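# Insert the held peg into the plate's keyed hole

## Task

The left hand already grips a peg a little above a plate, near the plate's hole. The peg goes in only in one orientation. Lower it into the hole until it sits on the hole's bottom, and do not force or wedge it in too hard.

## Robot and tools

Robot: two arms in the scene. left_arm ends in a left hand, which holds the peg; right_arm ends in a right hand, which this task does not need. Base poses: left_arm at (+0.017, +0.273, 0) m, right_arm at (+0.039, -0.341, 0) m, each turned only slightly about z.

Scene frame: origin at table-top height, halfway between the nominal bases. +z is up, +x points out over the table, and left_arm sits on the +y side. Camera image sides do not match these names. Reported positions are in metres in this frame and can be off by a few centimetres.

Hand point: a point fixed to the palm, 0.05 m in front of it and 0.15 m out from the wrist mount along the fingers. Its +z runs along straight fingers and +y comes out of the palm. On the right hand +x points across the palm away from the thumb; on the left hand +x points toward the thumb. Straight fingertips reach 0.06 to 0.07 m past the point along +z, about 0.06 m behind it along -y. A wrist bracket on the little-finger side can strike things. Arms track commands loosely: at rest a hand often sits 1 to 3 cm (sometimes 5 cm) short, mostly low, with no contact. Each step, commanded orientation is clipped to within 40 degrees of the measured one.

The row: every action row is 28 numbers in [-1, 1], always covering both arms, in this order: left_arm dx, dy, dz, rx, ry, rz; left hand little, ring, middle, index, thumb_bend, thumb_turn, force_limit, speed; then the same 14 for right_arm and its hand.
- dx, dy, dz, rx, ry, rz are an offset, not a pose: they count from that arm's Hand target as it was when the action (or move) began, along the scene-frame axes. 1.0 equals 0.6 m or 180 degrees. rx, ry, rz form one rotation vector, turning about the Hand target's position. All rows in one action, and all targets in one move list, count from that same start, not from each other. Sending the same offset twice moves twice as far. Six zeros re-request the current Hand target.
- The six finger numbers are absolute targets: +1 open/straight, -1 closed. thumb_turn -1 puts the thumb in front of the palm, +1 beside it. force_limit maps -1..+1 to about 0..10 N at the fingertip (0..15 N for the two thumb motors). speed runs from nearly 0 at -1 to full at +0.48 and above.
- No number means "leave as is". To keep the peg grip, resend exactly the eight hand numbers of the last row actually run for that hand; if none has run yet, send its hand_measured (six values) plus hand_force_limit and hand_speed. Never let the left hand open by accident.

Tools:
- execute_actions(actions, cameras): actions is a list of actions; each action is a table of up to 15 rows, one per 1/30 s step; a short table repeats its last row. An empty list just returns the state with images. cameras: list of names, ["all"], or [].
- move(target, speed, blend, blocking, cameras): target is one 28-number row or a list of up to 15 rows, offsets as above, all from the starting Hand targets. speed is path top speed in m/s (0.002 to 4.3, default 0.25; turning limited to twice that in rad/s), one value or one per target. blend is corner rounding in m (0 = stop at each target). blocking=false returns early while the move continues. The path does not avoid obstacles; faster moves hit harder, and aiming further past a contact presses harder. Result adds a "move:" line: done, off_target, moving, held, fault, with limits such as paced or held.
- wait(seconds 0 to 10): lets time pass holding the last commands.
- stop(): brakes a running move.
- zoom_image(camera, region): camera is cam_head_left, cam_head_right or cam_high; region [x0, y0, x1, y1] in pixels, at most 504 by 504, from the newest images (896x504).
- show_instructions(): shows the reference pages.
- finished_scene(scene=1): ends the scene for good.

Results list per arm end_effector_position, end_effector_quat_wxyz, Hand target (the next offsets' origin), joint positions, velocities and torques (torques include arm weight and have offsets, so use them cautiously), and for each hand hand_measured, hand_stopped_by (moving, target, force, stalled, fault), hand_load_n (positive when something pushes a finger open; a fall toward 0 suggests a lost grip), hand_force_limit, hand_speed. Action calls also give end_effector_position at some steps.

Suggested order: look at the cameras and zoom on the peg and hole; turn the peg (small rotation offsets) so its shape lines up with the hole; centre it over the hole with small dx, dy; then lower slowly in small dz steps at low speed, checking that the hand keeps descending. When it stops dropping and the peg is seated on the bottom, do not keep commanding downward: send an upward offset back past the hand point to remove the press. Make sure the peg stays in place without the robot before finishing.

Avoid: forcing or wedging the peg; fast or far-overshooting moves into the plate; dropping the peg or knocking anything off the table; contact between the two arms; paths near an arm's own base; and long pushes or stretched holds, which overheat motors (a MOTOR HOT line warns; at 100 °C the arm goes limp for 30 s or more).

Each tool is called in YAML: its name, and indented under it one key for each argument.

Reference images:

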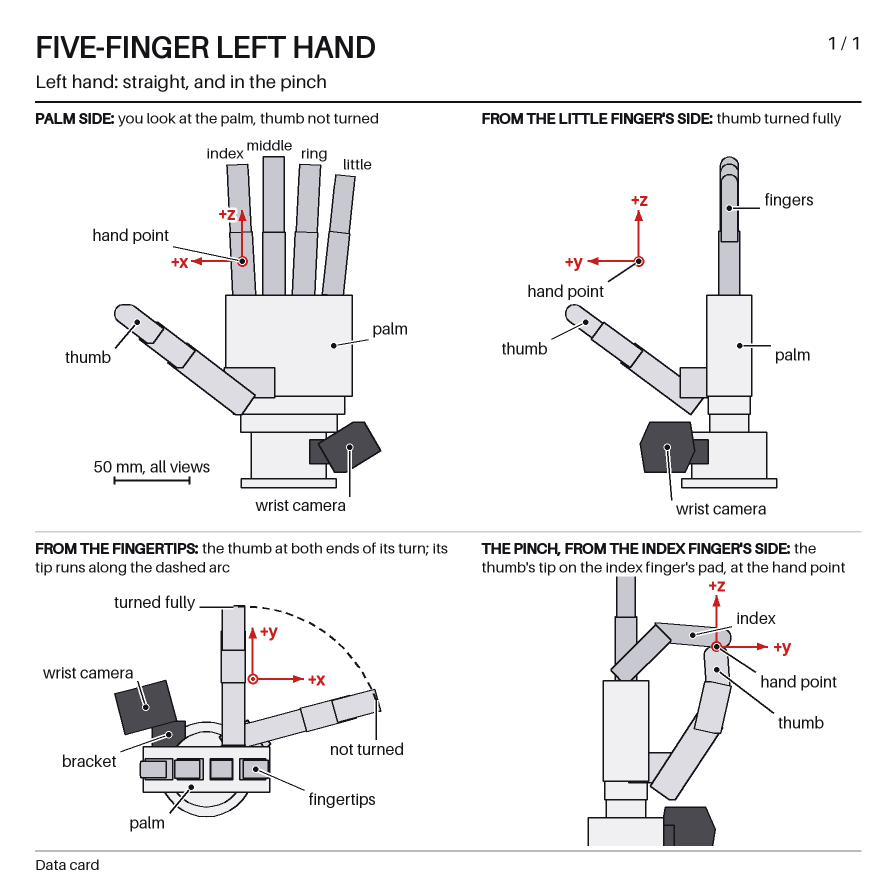

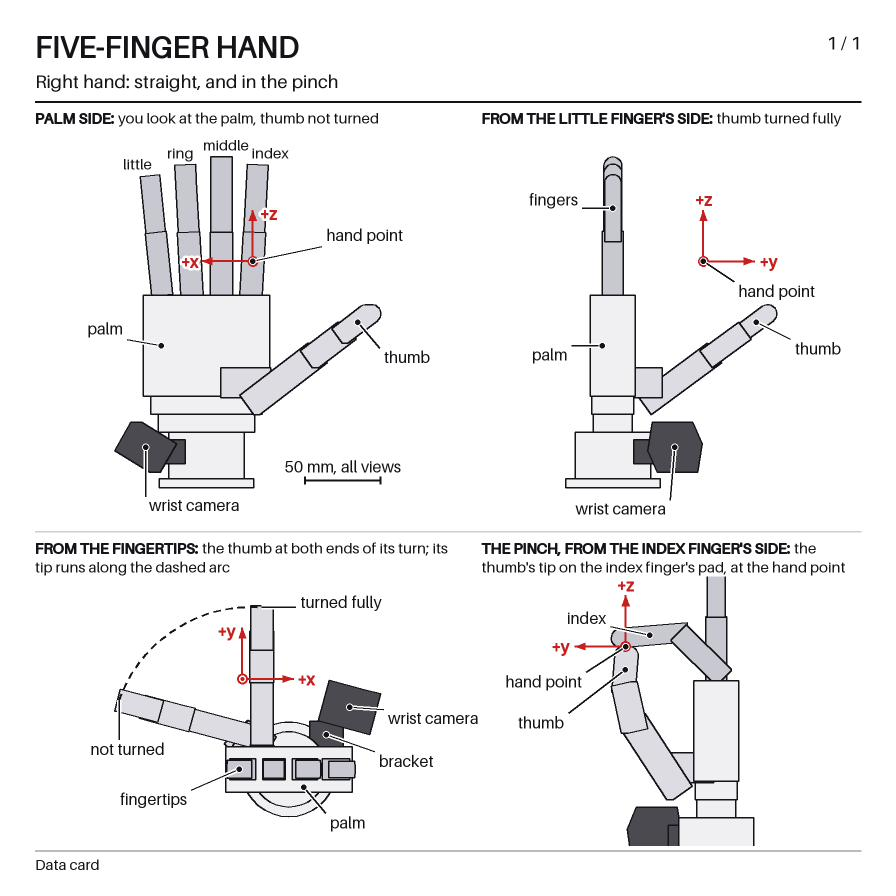

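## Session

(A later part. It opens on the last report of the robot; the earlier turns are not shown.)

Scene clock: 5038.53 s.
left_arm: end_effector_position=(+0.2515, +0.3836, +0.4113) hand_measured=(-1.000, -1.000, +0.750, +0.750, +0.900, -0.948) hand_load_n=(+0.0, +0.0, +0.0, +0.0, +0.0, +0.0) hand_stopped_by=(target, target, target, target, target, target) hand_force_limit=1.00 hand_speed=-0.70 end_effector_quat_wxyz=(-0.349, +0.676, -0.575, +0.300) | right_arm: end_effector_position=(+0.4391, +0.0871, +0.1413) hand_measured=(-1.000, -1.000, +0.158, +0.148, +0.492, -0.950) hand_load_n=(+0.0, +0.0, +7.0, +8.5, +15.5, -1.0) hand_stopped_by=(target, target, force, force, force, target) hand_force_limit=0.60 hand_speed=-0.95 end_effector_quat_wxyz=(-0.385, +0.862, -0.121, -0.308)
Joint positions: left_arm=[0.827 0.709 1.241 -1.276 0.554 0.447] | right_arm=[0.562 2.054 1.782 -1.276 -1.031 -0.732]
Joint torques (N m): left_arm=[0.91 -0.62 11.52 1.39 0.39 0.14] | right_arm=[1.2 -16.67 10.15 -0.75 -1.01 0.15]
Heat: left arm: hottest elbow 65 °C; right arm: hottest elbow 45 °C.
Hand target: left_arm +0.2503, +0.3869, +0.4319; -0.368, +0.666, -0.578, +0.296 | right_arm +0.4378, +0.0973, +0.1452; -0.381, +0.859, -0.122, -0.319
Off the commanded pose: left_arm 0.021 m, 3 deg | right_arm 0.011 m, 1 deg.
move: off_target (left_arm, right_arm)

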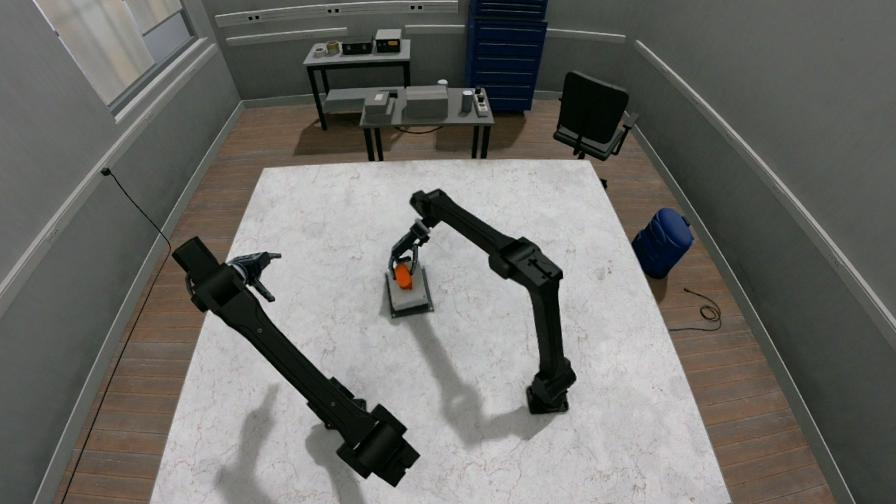

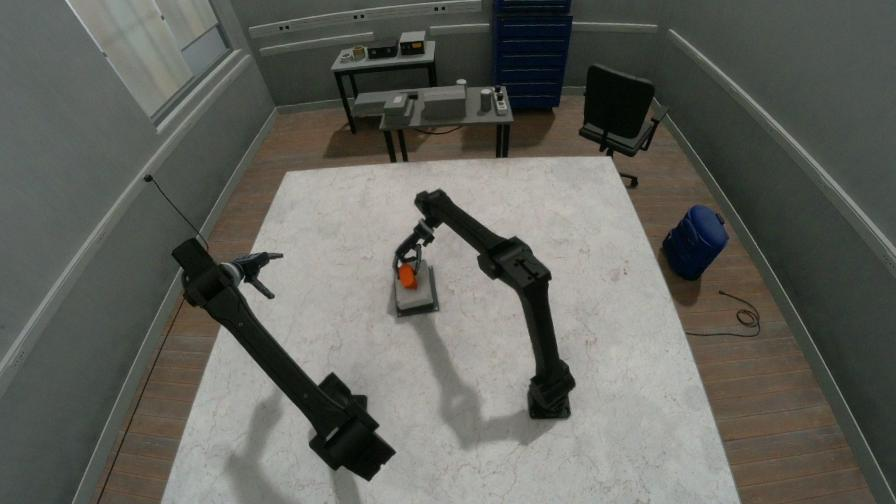

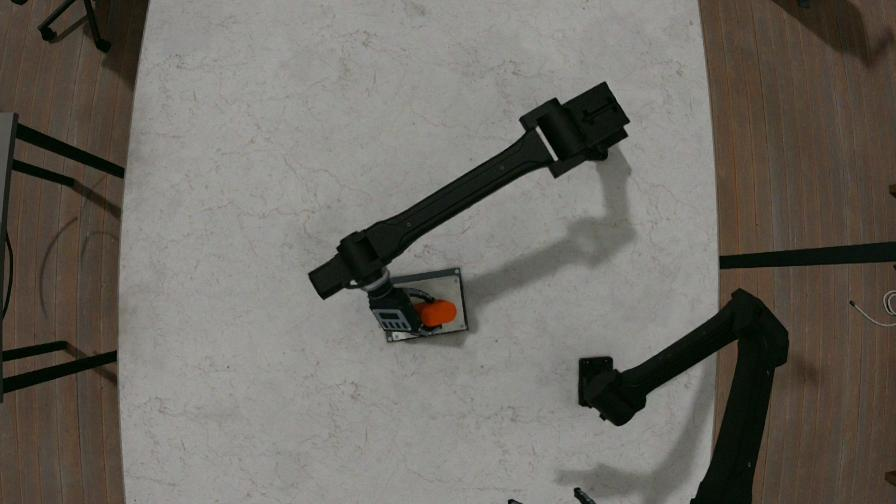

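move:
  target: [0,0,0,0,0,0,-1,-1,0.75,0.75,0.9,-0.948,1.0,-0.7,0.018,-0.004,0.12,0,0,0,-1,-1,-0.05,-0.05,0.05,-0.95,0.6,-0.95]
  speed: 0.12
  cameras: ["all"]

zoom_image:
  camera: "cam_high"
  region: [412, 288, 462, 330]

zoom_image:
  camera: "cam_head_left"
  region: [390, 250, 420, 294]

zoom_image:
  camera: "cam_head_right"
  region: [393, 250, 423, 294]

Scene clock: 5052.30 s.
left_arm: end_effector_position=(+0.2515, +0.3836, +0.4113) hand_measured=(-1.000, -1.000, +0.750, +0.750, +0.900, -0.948) hand_load_n=(+0.0, +0.0, +0.0, +0.0, +0.0, +0.0) hand_stopped_by=(target, target, target, target, target, target) hand_force_limit=1.00 hand_speed=-0.70 end_effector_quat_wxyz=(-0.349, +0.676, -0.575, +0.300) | right_arm: end_effector_position=(+0.4386, +0.0866, +0.1985) hand_measured=(-1.000, -1.000, +0.158, +0.148, +0.492, -0.950) hand_load_n=(+0.5, +0.0, +6.5, +8.0, +16.5, -1.0) hand_stopped_by=(target, target, force, force, force, target) hand_force_limit=0.60 hand_speed=-0.95 end_effector_quat_wxyz=(-0.367, +0.859, -0.133, -0.331)
Joint positions: left_arm=[0.827 0.709 1.241 -1.276 0.554 0.447] | right_arm=[0.562 2.062 1.935 -1.497 -1.032 -0.746]
Joint torques (N m): left_arm=[0.91 -0.56 11.51 1.37 0.39 0.14] | right_arm=[0.21 -18.37 11.71 -0.36 -1 0.03]
Heat: left arm: hottest elbow 65 °C; right arm: hottest elbow 47 °C.
Hand target: left_arm +0.2503, +0.3869, +0.4319; -0.368, +0.666, -0.578, +0.296 | right_arm +0.4487, +0.0948, +0.2173; -0.381, +0.859, -0.122, -0.319
Off the commanded pose: left_arm 0.021 m, 3 deg | right_arm 0.023 m, 3 deg.
move: off_target (left_arm, right_arm)

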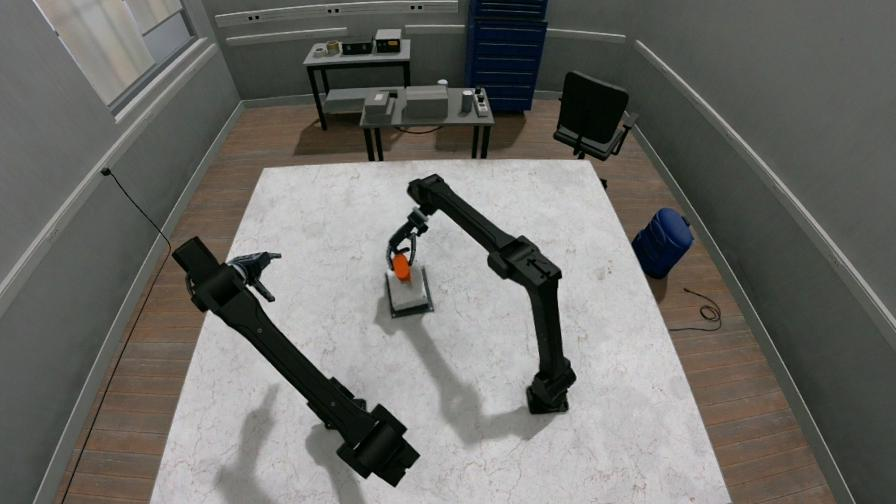

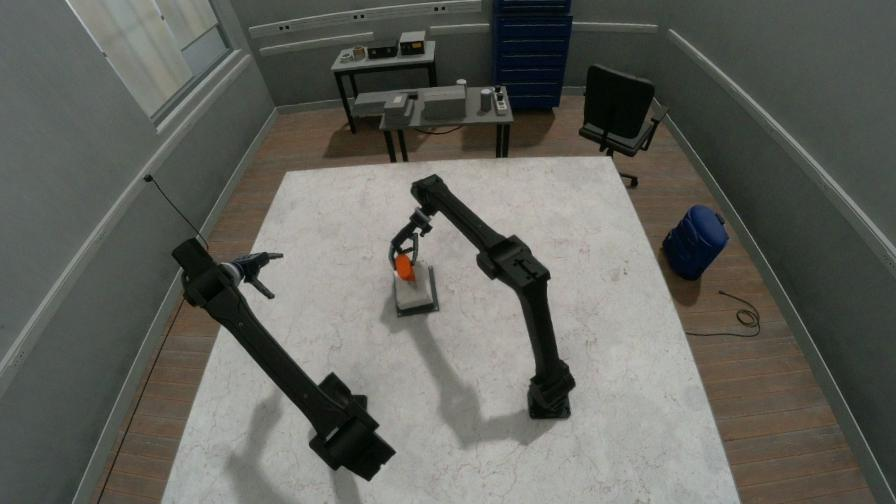

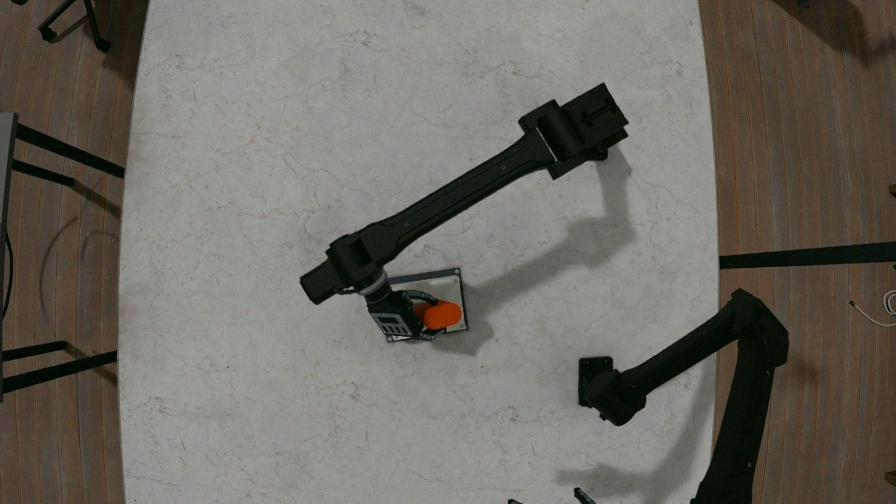

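Scaled by 10.080 from the camera's 896x504 image, which has a finer 1280x720 frame.

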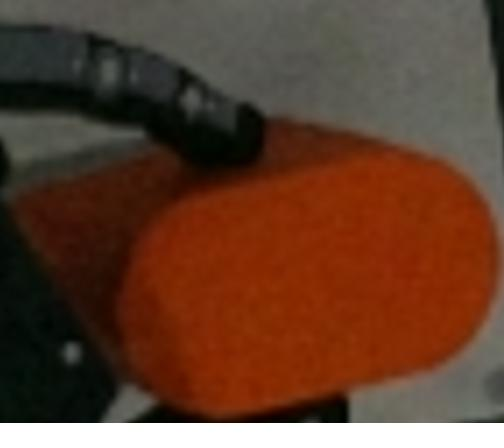

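Scaled by 11.455 from the camera's 896x504 image, which has a finer 1280x720 frame.

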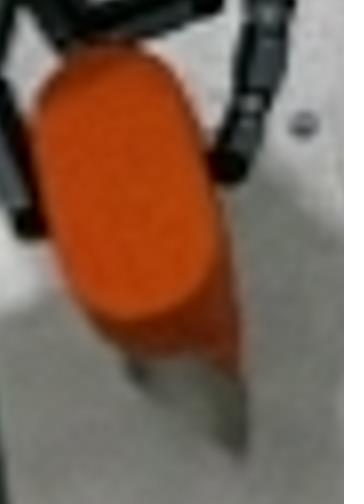

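Scaled by 11.455 from the camera's 896x504 image, which has a finer 1280x720 frame.

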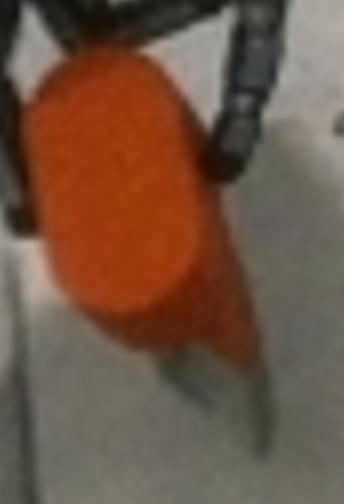

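move:
  target: [0,0,0,0,0,0,-1,-1,0.75,0.75,0.9,-0.948,1.0,-0.7,0.014,0.004,-0.05,0.005,0.0494,-0.0056,-1,-1,-0.05,-0.05,0.05,-0.95,0.6,-0.95]
  speed: 0.1
  cameras: ["all"]

zoom_image:
  camera: "cam_high"
  region: [412, 288, 462, 330]

zoom_image:
  camera: "cam_head_left"
  region: [390, 250, 420, 294]

zoom_image:
  camera: "cam_head_right"
  region: [393, 250, 423, 294]

Scene clock: 5066.03 s.
left_arm: end_effector_position=(+0.2515, +0.3836, +0.4113) hand_measured=(-1.000, -1.000, +0.750, +0.750, +0.900, -0.948) hand_load_n=(+0.0, +0.0, +0.0, +0.0, +0.0, +0.0) hand_stopped_by=(target, target, target, target, target, target) hand_force_limit=1.00 hand_speed=-0.70 end_effector_quat_wxyz=(-0.349, +0.676, -0.575, +0.300) | right_arm: end_effector_position=(+0.4407, +0.0955, +0.1706) hand_measured=(-1.000, -1.000, +0.158, +0.148, +0.492, -0.950) hand_load_n=(+0.0, +0.0, +6.5, +8.0, +16.5, -1.0) hand_stopped_by=(target, target, force, force, force, target) hand_force_limit=0.60 hand_speed=-0.95 end_effector_quat_wxyz=(-0.364, +0.829, -0.159, -0.393)
Joint positions: left_arm=[0.827 0.709 1.241 -1.276 0.554 0.447] | right_arm=[0.557 2.171 1.977 -1.567 -1.122 -0.767]
Joint torques (N m): left_arm=[0.91 -0.62 11.52 1.37 0.39 0.14] | right_arm=[-0.97 -19.14 11.41 -0.61 -1.1 0.07]
Heat: left arm: hottest elbow 65 °C; right arm: hottest elbow 48 °C.
Hand target: left_arm +0.2503, +0.3869, +0.4319; -0.368, +0.666, -0.578, +0.296 | right_arm +0.4571, +0.0972, +0.1873; -0.380, +0.828, -0.156, -0.382
Off the commanded pose: left_arm 0.021 m, 3 deg | right_arm 0.024 m, 2 deg.
move: off_target (left_arm, right_arm)

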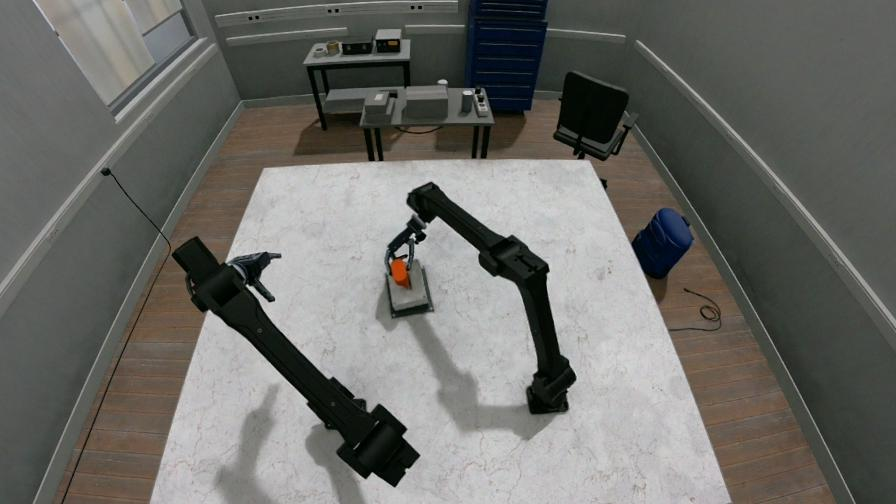

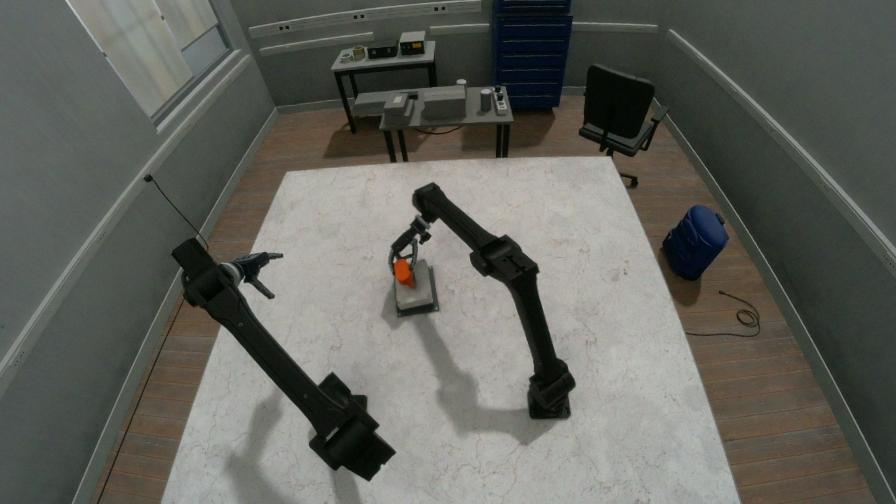

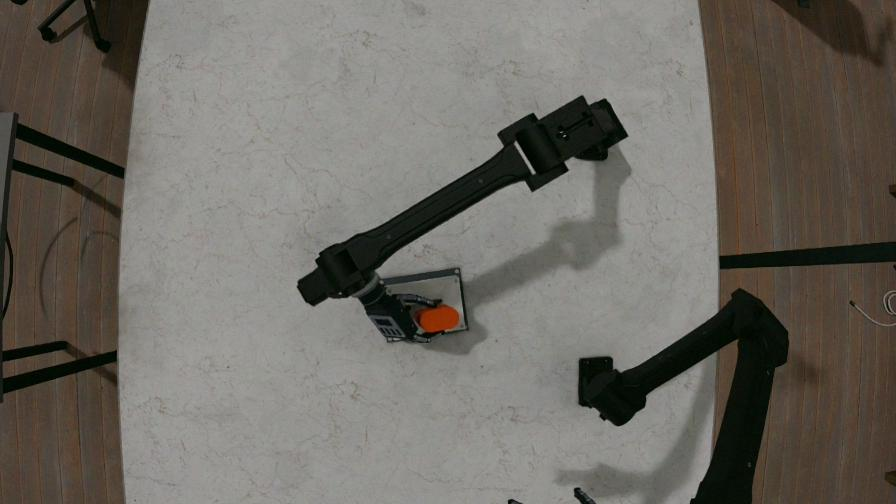

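Scaled by 10.080 from the camera's 896x504 image, which has a finer 1280x720 frame.

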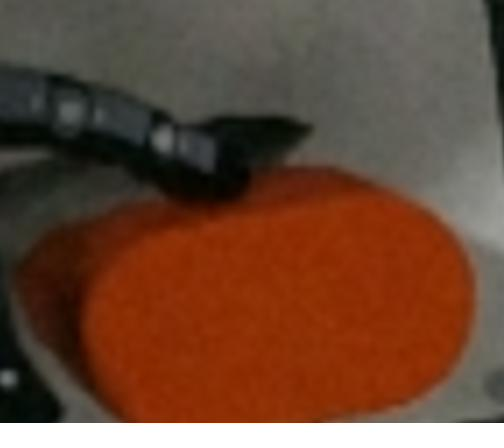

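Scaled by 11.455 from the camera's 896x504 image, which has a finer 1280x720 frame.

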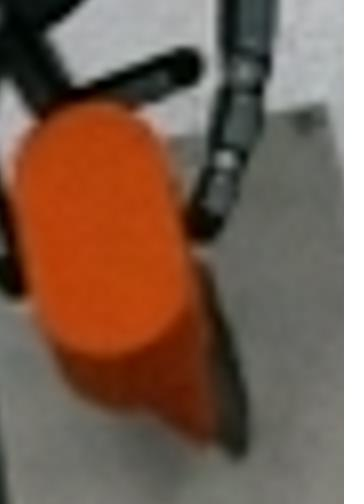

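Scaled by 11.455 from the camera's 896x504 image, which has a finer 1280x720 frame.

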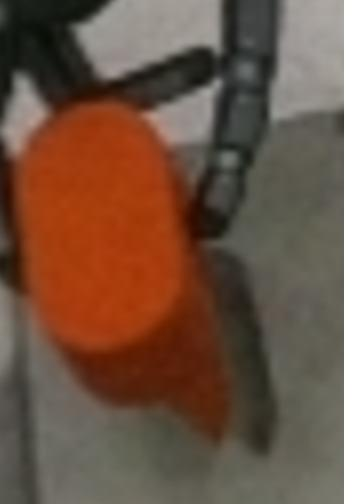

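move:
  target: [0,0,0,0,0,0,-1,-1,0.75,0.75,0.9,-0.948,1.0,-0.7,0.012,-0.005,0.0,-0.0145,0.0,0,-1,-1,-0.05,-0.05,0.05,-0.95,0.6,-0.95]
  speed: 0.1
  cameras: ["all"]

zoom_image:
  camera: "cam_high"
  region: [412, 290, 462, 332]

zoom_image:
  camera: "cam_head_left"
  region: [390, 250, 420, 294]

zoom_image:
  camera: "cam_head_right"
  region: [393, 250, 423, 294]

Scene clock: 5095.07 s.
left_arm: end_effector_position=(+0.2515, +0.3836, +0.4113) hand_measured=(-1.000, -1.000, +0.750, +0.750, +0.900, -0.948) hand_load_n=(+0.0, +0.0, +0.0, +0.0, +0.0, +0.0) hand_stopped_by=(target, target, target, target, target, target) hand_force_limit=1.00 hand_speed=-0.70 end_effector_quat_wxyz=(-0.349, +0.676, -0.575, +0.300) | right_arm: end_effector_position=(+0.4482, +0.0931, +0.1719) hand_measured=(-1.000, -1.000, +0.158, +0.148, +0.492, -0.950) hand_load_n=(+0.0, +0.0, +7.0, +8.0, +16.5, -1.0) hand_stopped_by=(target, target, force, force, force, target) hand_force_limit=0.60 hand_speed=-0.95 end_effector_quat_wxyz=(-0.349, +0.837, -0.165, -0.389)
Joint positions: left_arm=[0.827 0.709 1.241 -1.276 0.554 0.447] | right_arm=[0.553 2.193 2.029 -1.612 -1.089 -0.768]
Joint torques (N m): left_arm=[0.91 -0.56 11.52 1.39 0.39 0.14] | right_arm=[-0.97 -19.37 11.51 -0.75 -0.86 0.11]
Heat: left arm: hottest elbow 65 °C; right arm: hottest elbow 48 °C.
Hand target: left_arm +0.2503, +0.3869, +0.4319; -0.368, +0.666, -0.578, +0.296 | right_arm +0.4643, +0.0942, +0.1872; -0.361, +0.836, -0.164, -0.379
Off the commanded pose: left_arm 0.021 m, 3 deg | right_arm 0.022 m, 2 deg.
move: off_target (left_arm, right_arm)

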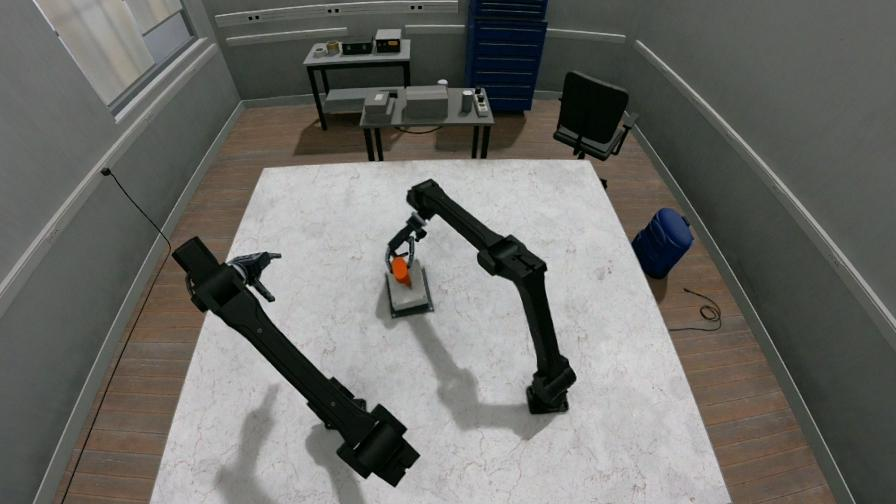

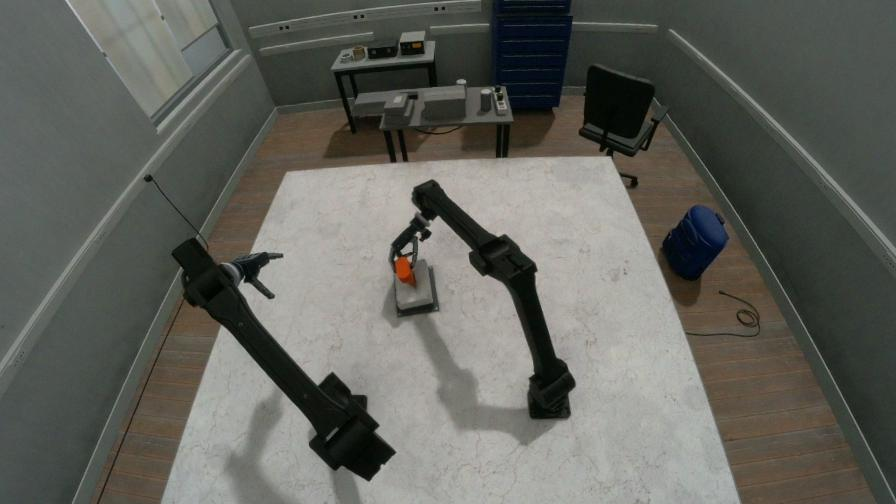

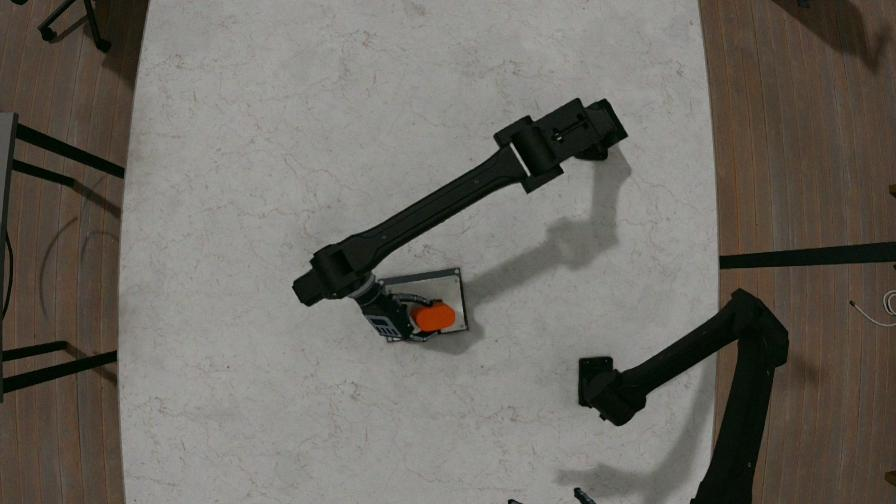

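Scaled by 10.080 from the camera's 896x504 image, which has a finer 1280x720 frame.

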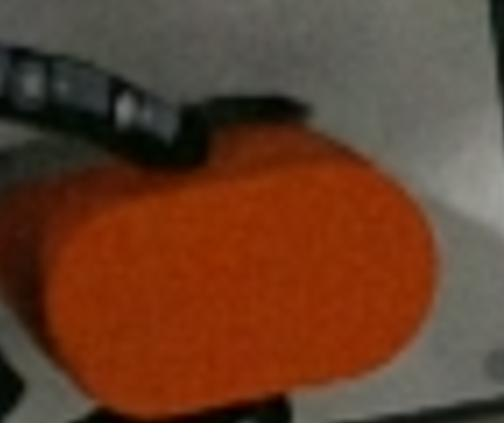

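Scaled by 11.455 from the camera's 896x504 image, which has a finer 1280x720 frame.

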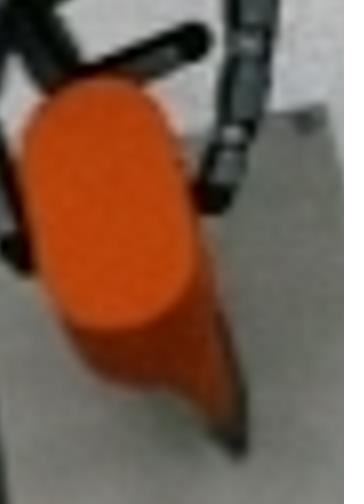

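Scaled by 11.455 from the camera's 896x504 image, which has a finer 1280x720 frame.

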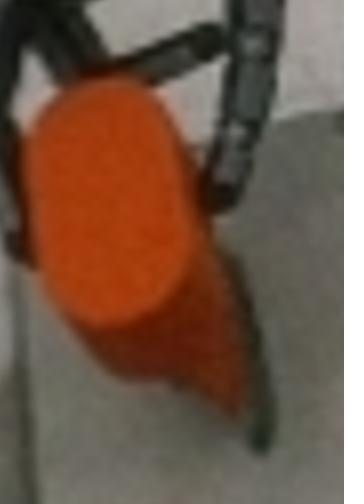

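move:
  target: [0,0,0,0,0,0,-1,-1,0.75,0.75,0.9,-0.948,1.0,-0.7,0.004,-0.006,-0.015,0.005,0.0,-0.0128,-1,-1,-0.05,-0.05,0.05,-0.95,0.6,-0.95]
  speed: 0.1
  cameras: ["all"]

zoom_image:
  camera: "cam_high"
  region: [412, 290, 462, 332]

zoom_image:
  camera: "cam_head_left"
  region: [390, 250, 420, 294]

zoom_image:
  camera: "cam_head_right"
  region: [393, 250, 423, 294]

Scene clock: 5108.77 s.
left_arm: end_effector_position=(+0.2515, +0.3836, +0.4113) hand_measured=(-1.000, -1.000, +0.750, +0.750, +0.900, -0.948) hand_load_n=(+0.0, +0.0, +0.0, +0.0, +0.0, +0.0) hand_stopped_by=(target, target, target, target, target, target) hand_force_limit=1.00 hand_speed=-0.70 end_effector_quat_wxyz=(-0.349, +0.676, -0.575, +0.300) | right_arm: end_effector_position=(+0.4599, +0.0933, +0.1629) hand_measured=(-1.000, -1.000, +0.158, +0.148, +0.492, -0.950) hand_load_n=(+0.0, +0.0, +6.5, +8.0, +16.0, -1.0) hand_stopped_by=(target, target, force, force, force, target) hand_force_limit=0.60 hand_speed=-0.95 end_effector_quat_wxyz=(-0.365, +0.834, -0.170, -0.378)
Joint positions: left_arm=[0.827 0.709 1.241 -1.276 0.554 0.447] | right_arm=[0.539 2.193 2.01 -1.537 -1.1 -0.736]
Joint torques (N m): left_arm=[0.91 -0.62 11.52 1.37 0.39 0.14] | right_arm=[-0.85 -21.36 8.05 0.21 -1.09 0.27]
Heat: left arm: hottest elbow 65 °C; right arm: hottest elbow 49 °C.
Hand target: left_arm +0.2503, +0.3869, +0.4319; -0.368, +0.666, -0.578, +0.296 | right_arm +0.4667, +0.0907, +0.1782; -0.376, +0.830, -0.178, -0.372
Off the commanded pose: left_arm 0.021 m, 3 deg | right_arm 0.017 m, 2 deg.
move: off_target (left_arm, right_arm)

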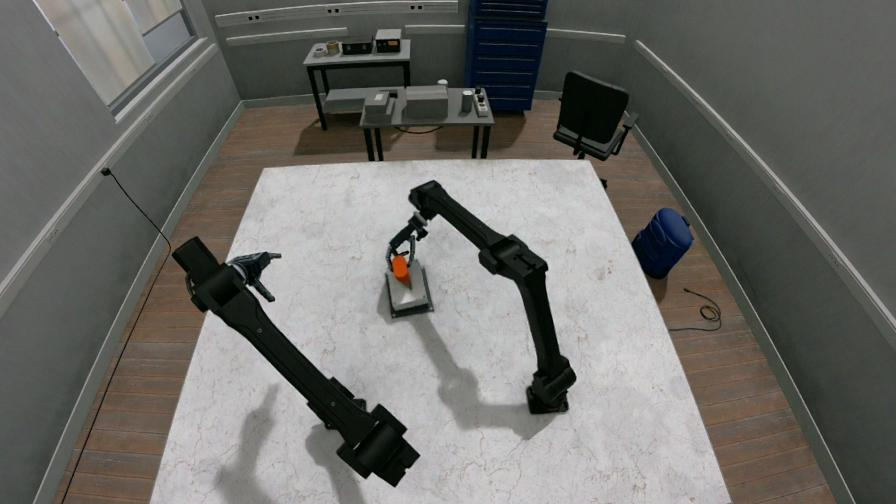

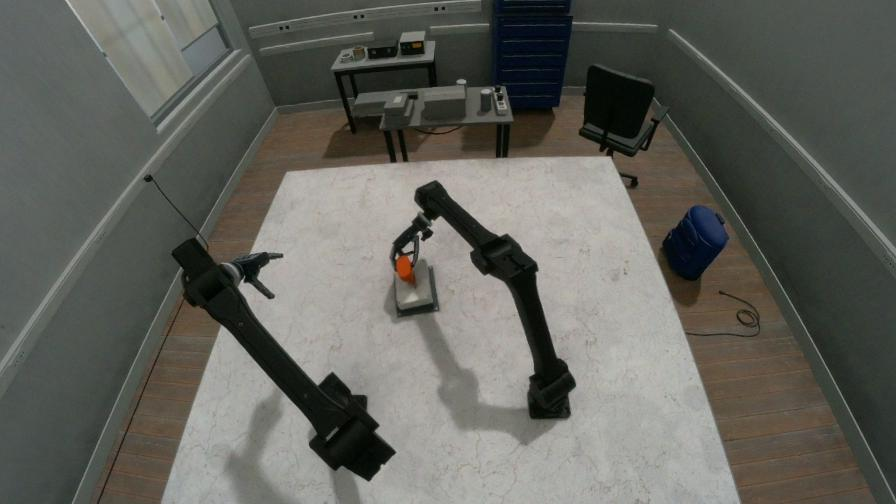

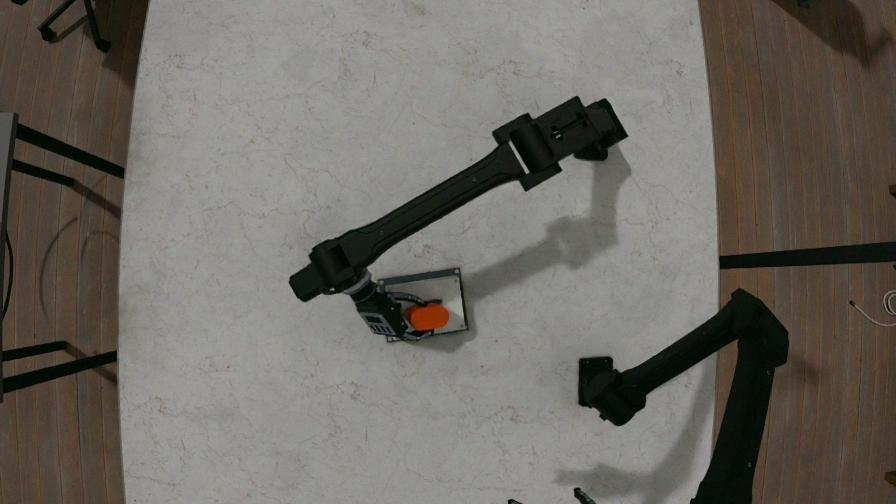

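Scaled by 10.080 from the camera's 896x504 image, which has a finer 1280x720 frame.

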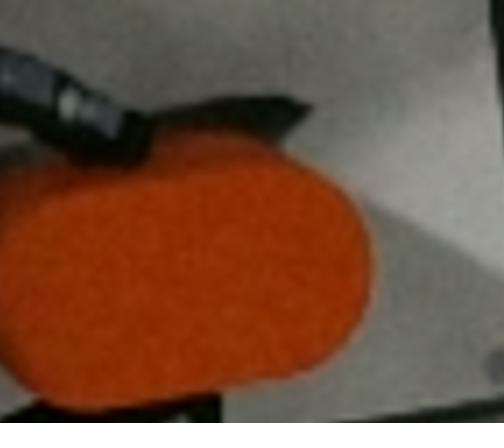

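Scaled by 11.455 from the camera's 896x504 image, which has a finer 1280x720 frame.

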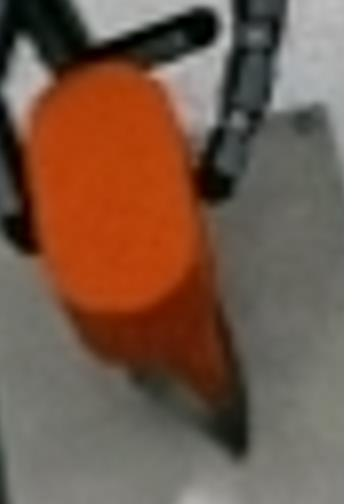

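Scaled by 11.455 from the camera's 896x504 image, which has a finer 1280x720 frame.

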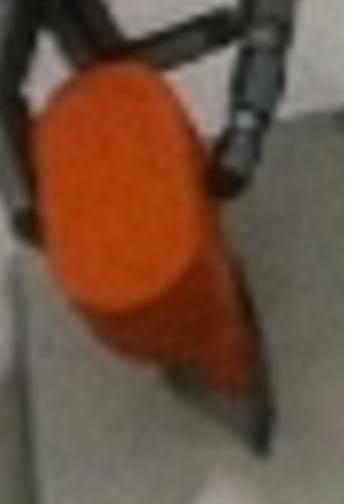

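move:
  target: [0,0,0,0,0,0,-1,-1,0.75,0.75,0.9,-0.948,1.0,-0.7,-0.014,-0.006,0.006,0,0,0,-1,-1,-0.05,-0.05,0.05,-0.95,0.6,-0.95]
  speed: 0.1
  cameras: []

Scene clock: 5120.07 s.
left_arm: end_effector_position=(+0.2515, +0.3836, +0.4113) hand_measured=(-1.000, -1.000, +0.750, +0.750, +0.900, -0.948) hand_load_n=(+0.0, +0.0, +0.0, +0.0, +0.0, +0.0) hand_stopped_by=(target, target, target, target, target, target) hand_force_limit=1.00 hand_speed=-0.70 end_effector_quat_wxyz=(-0.349, +0.676, -0.575, +0.300) | right_arm: end_effector_position=(+0.4526, +0.0894, +0.1485) hand_measured=(-1.000, -1.000, +0.158, +0.148, +0.492, -0.950) hand_load_n=(+0.0, +0.0, +7.0, +8.0, +16.0, -1.0) hand_stopped_by=(target, target, force, force, force, target) hand_force_limit=0.60 hand_speed=-0.95 end_effector_quat_wxyz=(-0.357, +0.831, -0.179, -0.388)
Joint positions: left_arm=[0.827 0.709 1.241 -1.276 0.554 0.447] | right_arm=[0.539 2.193 1.963 -1.519 -1.101 -0.731]
Joint torques (N m): left_arm=[0.91 -0.62 11.52 1.39 0.39 0.14] | right_arm=[-0.73 -23.82 7.98 0.12 -1.07 0.28]
Heat: left arm: hottest elbow 65 °C; right arm: hottest elbow 48 °C.
Hand target: left_arm +0.2503, +0.3869, +0.4319; -0.368, +0.666, -0.578, +0.296 | right_arm +0.4583, +0.0871, +0.1818; -0.376, +0.830, -0.178, -0.372
Off the commanded pose: left_arm 0.021 m, 3 deg | right_arm 0.034 m, 3 deg.
move: off_target (left_arm, right_arm)
No camera images: "cameras" was empty.

execute_actions:
  actions: []

zoom_image:
  camera: "cam_high"
  region: [412, 290, 462, 332]

zoom_image:
  camera: "cam_head_left"
  region: [390, 250, 420, 294]

zoom_image:
  camera: "cam_head_right"
  region: [393, 250, 423, 294]

Scene clock: 5122.77 s.
left_arm: end_effector_position=(+0.2515, +0.3836, +0.4113) hand_measured=(-1.000, -1.000, +0.750, +0.750, +0.900, -0.948) hand_load_n=(+0.0, +0.0, +0.0, +0.0, -0.5, +0.0) hand_stopped_by=(target, target, target, target, target, target) hand_force_limit=1.00 hand_speed=-0.70 end_effector_quat_wxyz=(-0.349, +0.676, -0.575, +0.300) | right_arm: end_effector_position=(+0.4525, +0.0893, +0.1484) hand_measured=(-1.000, -1.000, +0.158, +0.148, +0.492, -0.950) hand_load_n=(+0.0, +0.5, +6.5, +8.0, +16.0, -1.0) hand_stopped_by=(target, target, force, force, force, target) hand_force_limit=0.60 hand_speed=-0.95 end_effector_quat_wxyz=(-0.356, +0.831, -0.179, -0.388)
Joint positions: left_arm=[0.827 0.709 1.241 -1.276 0.554 0.447] | right_arm=[0.539 2.193 1.963 -1.519 -1.101 -0.731]
Joint velocities: within noise
Joint torques (N m): left_arm=[0.91 -0.62 11.52 1.39 0.39 0.14] | right_arm=[-0.73 -23.94 7.92 0.12 -1.07 0.26]
Heat: left arm: hottest elbow 65 °C; right arm: hottest elbow 48 °C.
Hand target: left_arm +0.2503, +0.3869, +0.4319; -0.368, +0.666, -0.578, +0.296 | right_arm +0.4582, +0.0870, +0.1818; -0.375, +0.830, -0.178, -0.373
Off the commanded pose: left_arm 0.021 m, 3 deg | right_arm 0.034 m, 3 deg.

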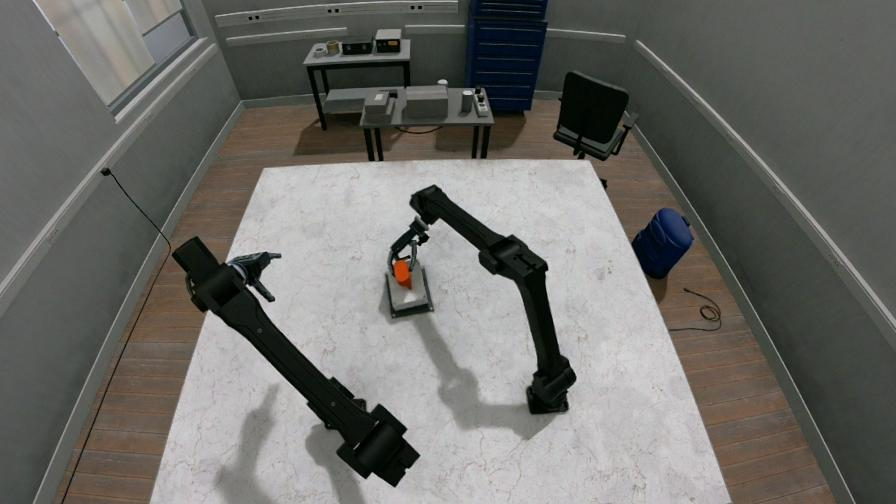

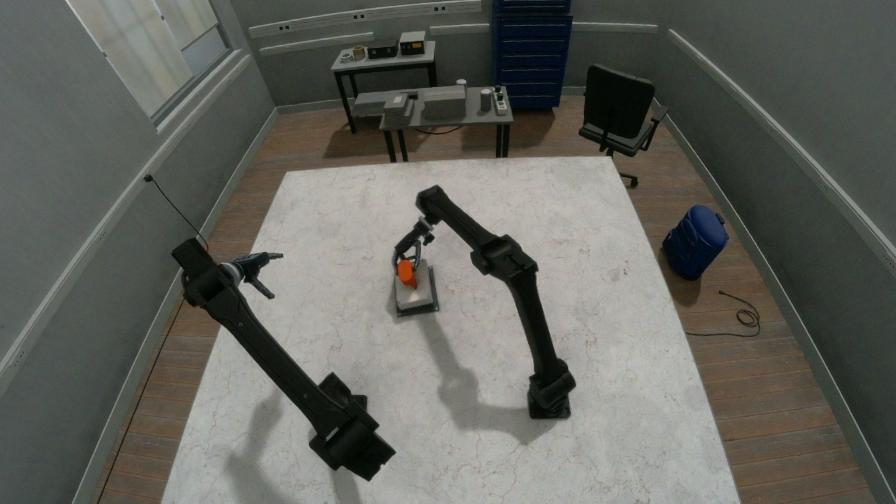

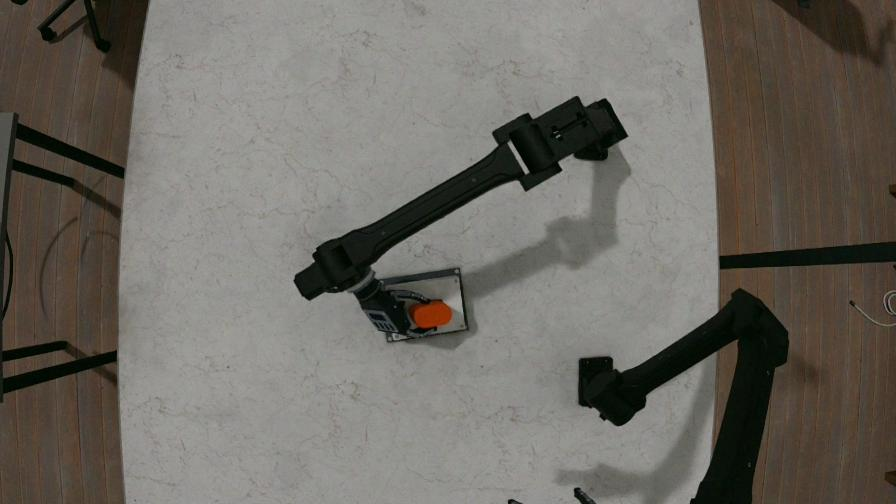

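Scaled by 10.080 from the camera's 896x504 image, which has a finer 1280x720 frame.

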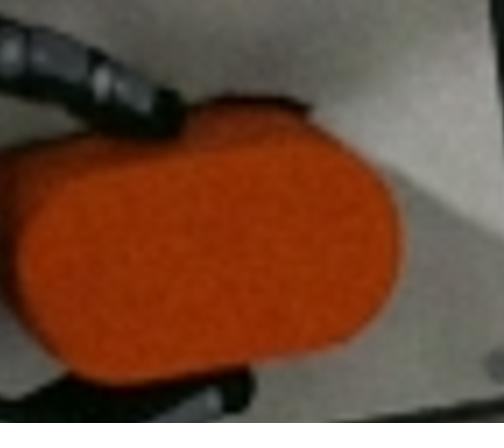

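Scaled by 11.455 from the camera's 896x504 image, which has a finer 1280x720 frame.

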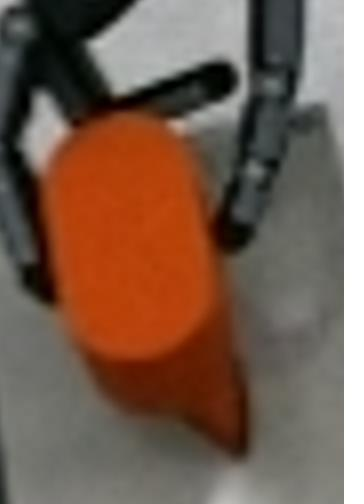

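Scaled by 11.455 from the camera's 896x504 image, which has a finer 1280x720 frame.

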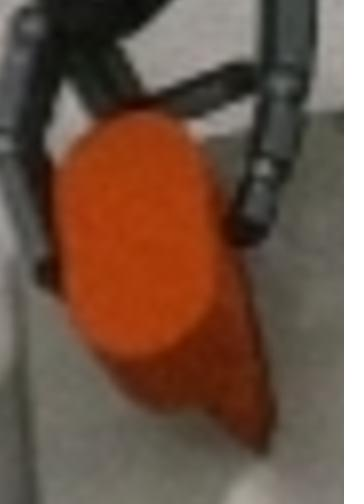

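move:
  target: [0,0,0,0,0,0,-1,-1,0.75,0.75,0.9,-0.948,1.0,-0.7,-0.006,0.0,0.004,0,0,0,-1,-1,-0.05,-0.05,0.05,-0.95,0.6,-0.95]
  speed: 0.1
  cameras: []

Scene clock: 5129.90 s.
left_arm: end_effector_position=(+0.2515, +0.3836, +0.4113) hand_measured=(-1.000, -1.000, +0.750, +0.750, +0.900, -0.948) hand_load_n=(+0.0, +0.0, +0.0, +0.0, +0.0, +0.0) hand_stopped_by=(target, target, target, target, target, target) hand_force_limit=1.00 hand_speed=-0.70 end_effector_quat_wxyz=(-0.349, +0.676, -0.575, +0.300) | right_arm: end_effector_position=(+0.4503, +0.0883, +0.1489) hand_measured=(-1.000, -1.000, +0.158, +0.148, +0.492, -0.950) hand_load_n=(+0.0, +0.0, +6.5, +8.0, +16.0, -1.0) hand_stopped_by=(target, target, force, force, force, target) hand_force_limit=0.60 hand_speed=-0.95 end_effector_quat_wxyz=(-0.356, +0.831, -0.181, -0.388)
Joint positions: left_arm=[0.827 0.709 1.241 -1.276 0.554 0.447] | right_arm=[0.539 2.185 1.948 -1.511 -1.101 -0.725]
Joint torques (N m): left_arm=[0.97 -0.62 11.52 1.39 0.39 0.14] | right_arm=[-0.56 -23.94 7.94 0.13 -1.09 0.28]
Heat: left arm: hottest elbow 65 °C; right arm: hottest elbow 48 °C.
Hand target: left_arm +0.2503, +0.3869, +0.4319; -0.368, +0.666, -0.578, +0.296 | right_arm +0.4547, +0.0871, +0.1843; -0.376, +0.830, -0.178, -0.372
Off the commanded pose: left_arm 0.021 m, 3 deg | right_arm 0.036 m, 3 deg.
move: off_target (left_arm, right_arm)
No camera images: "cameras" was empty.


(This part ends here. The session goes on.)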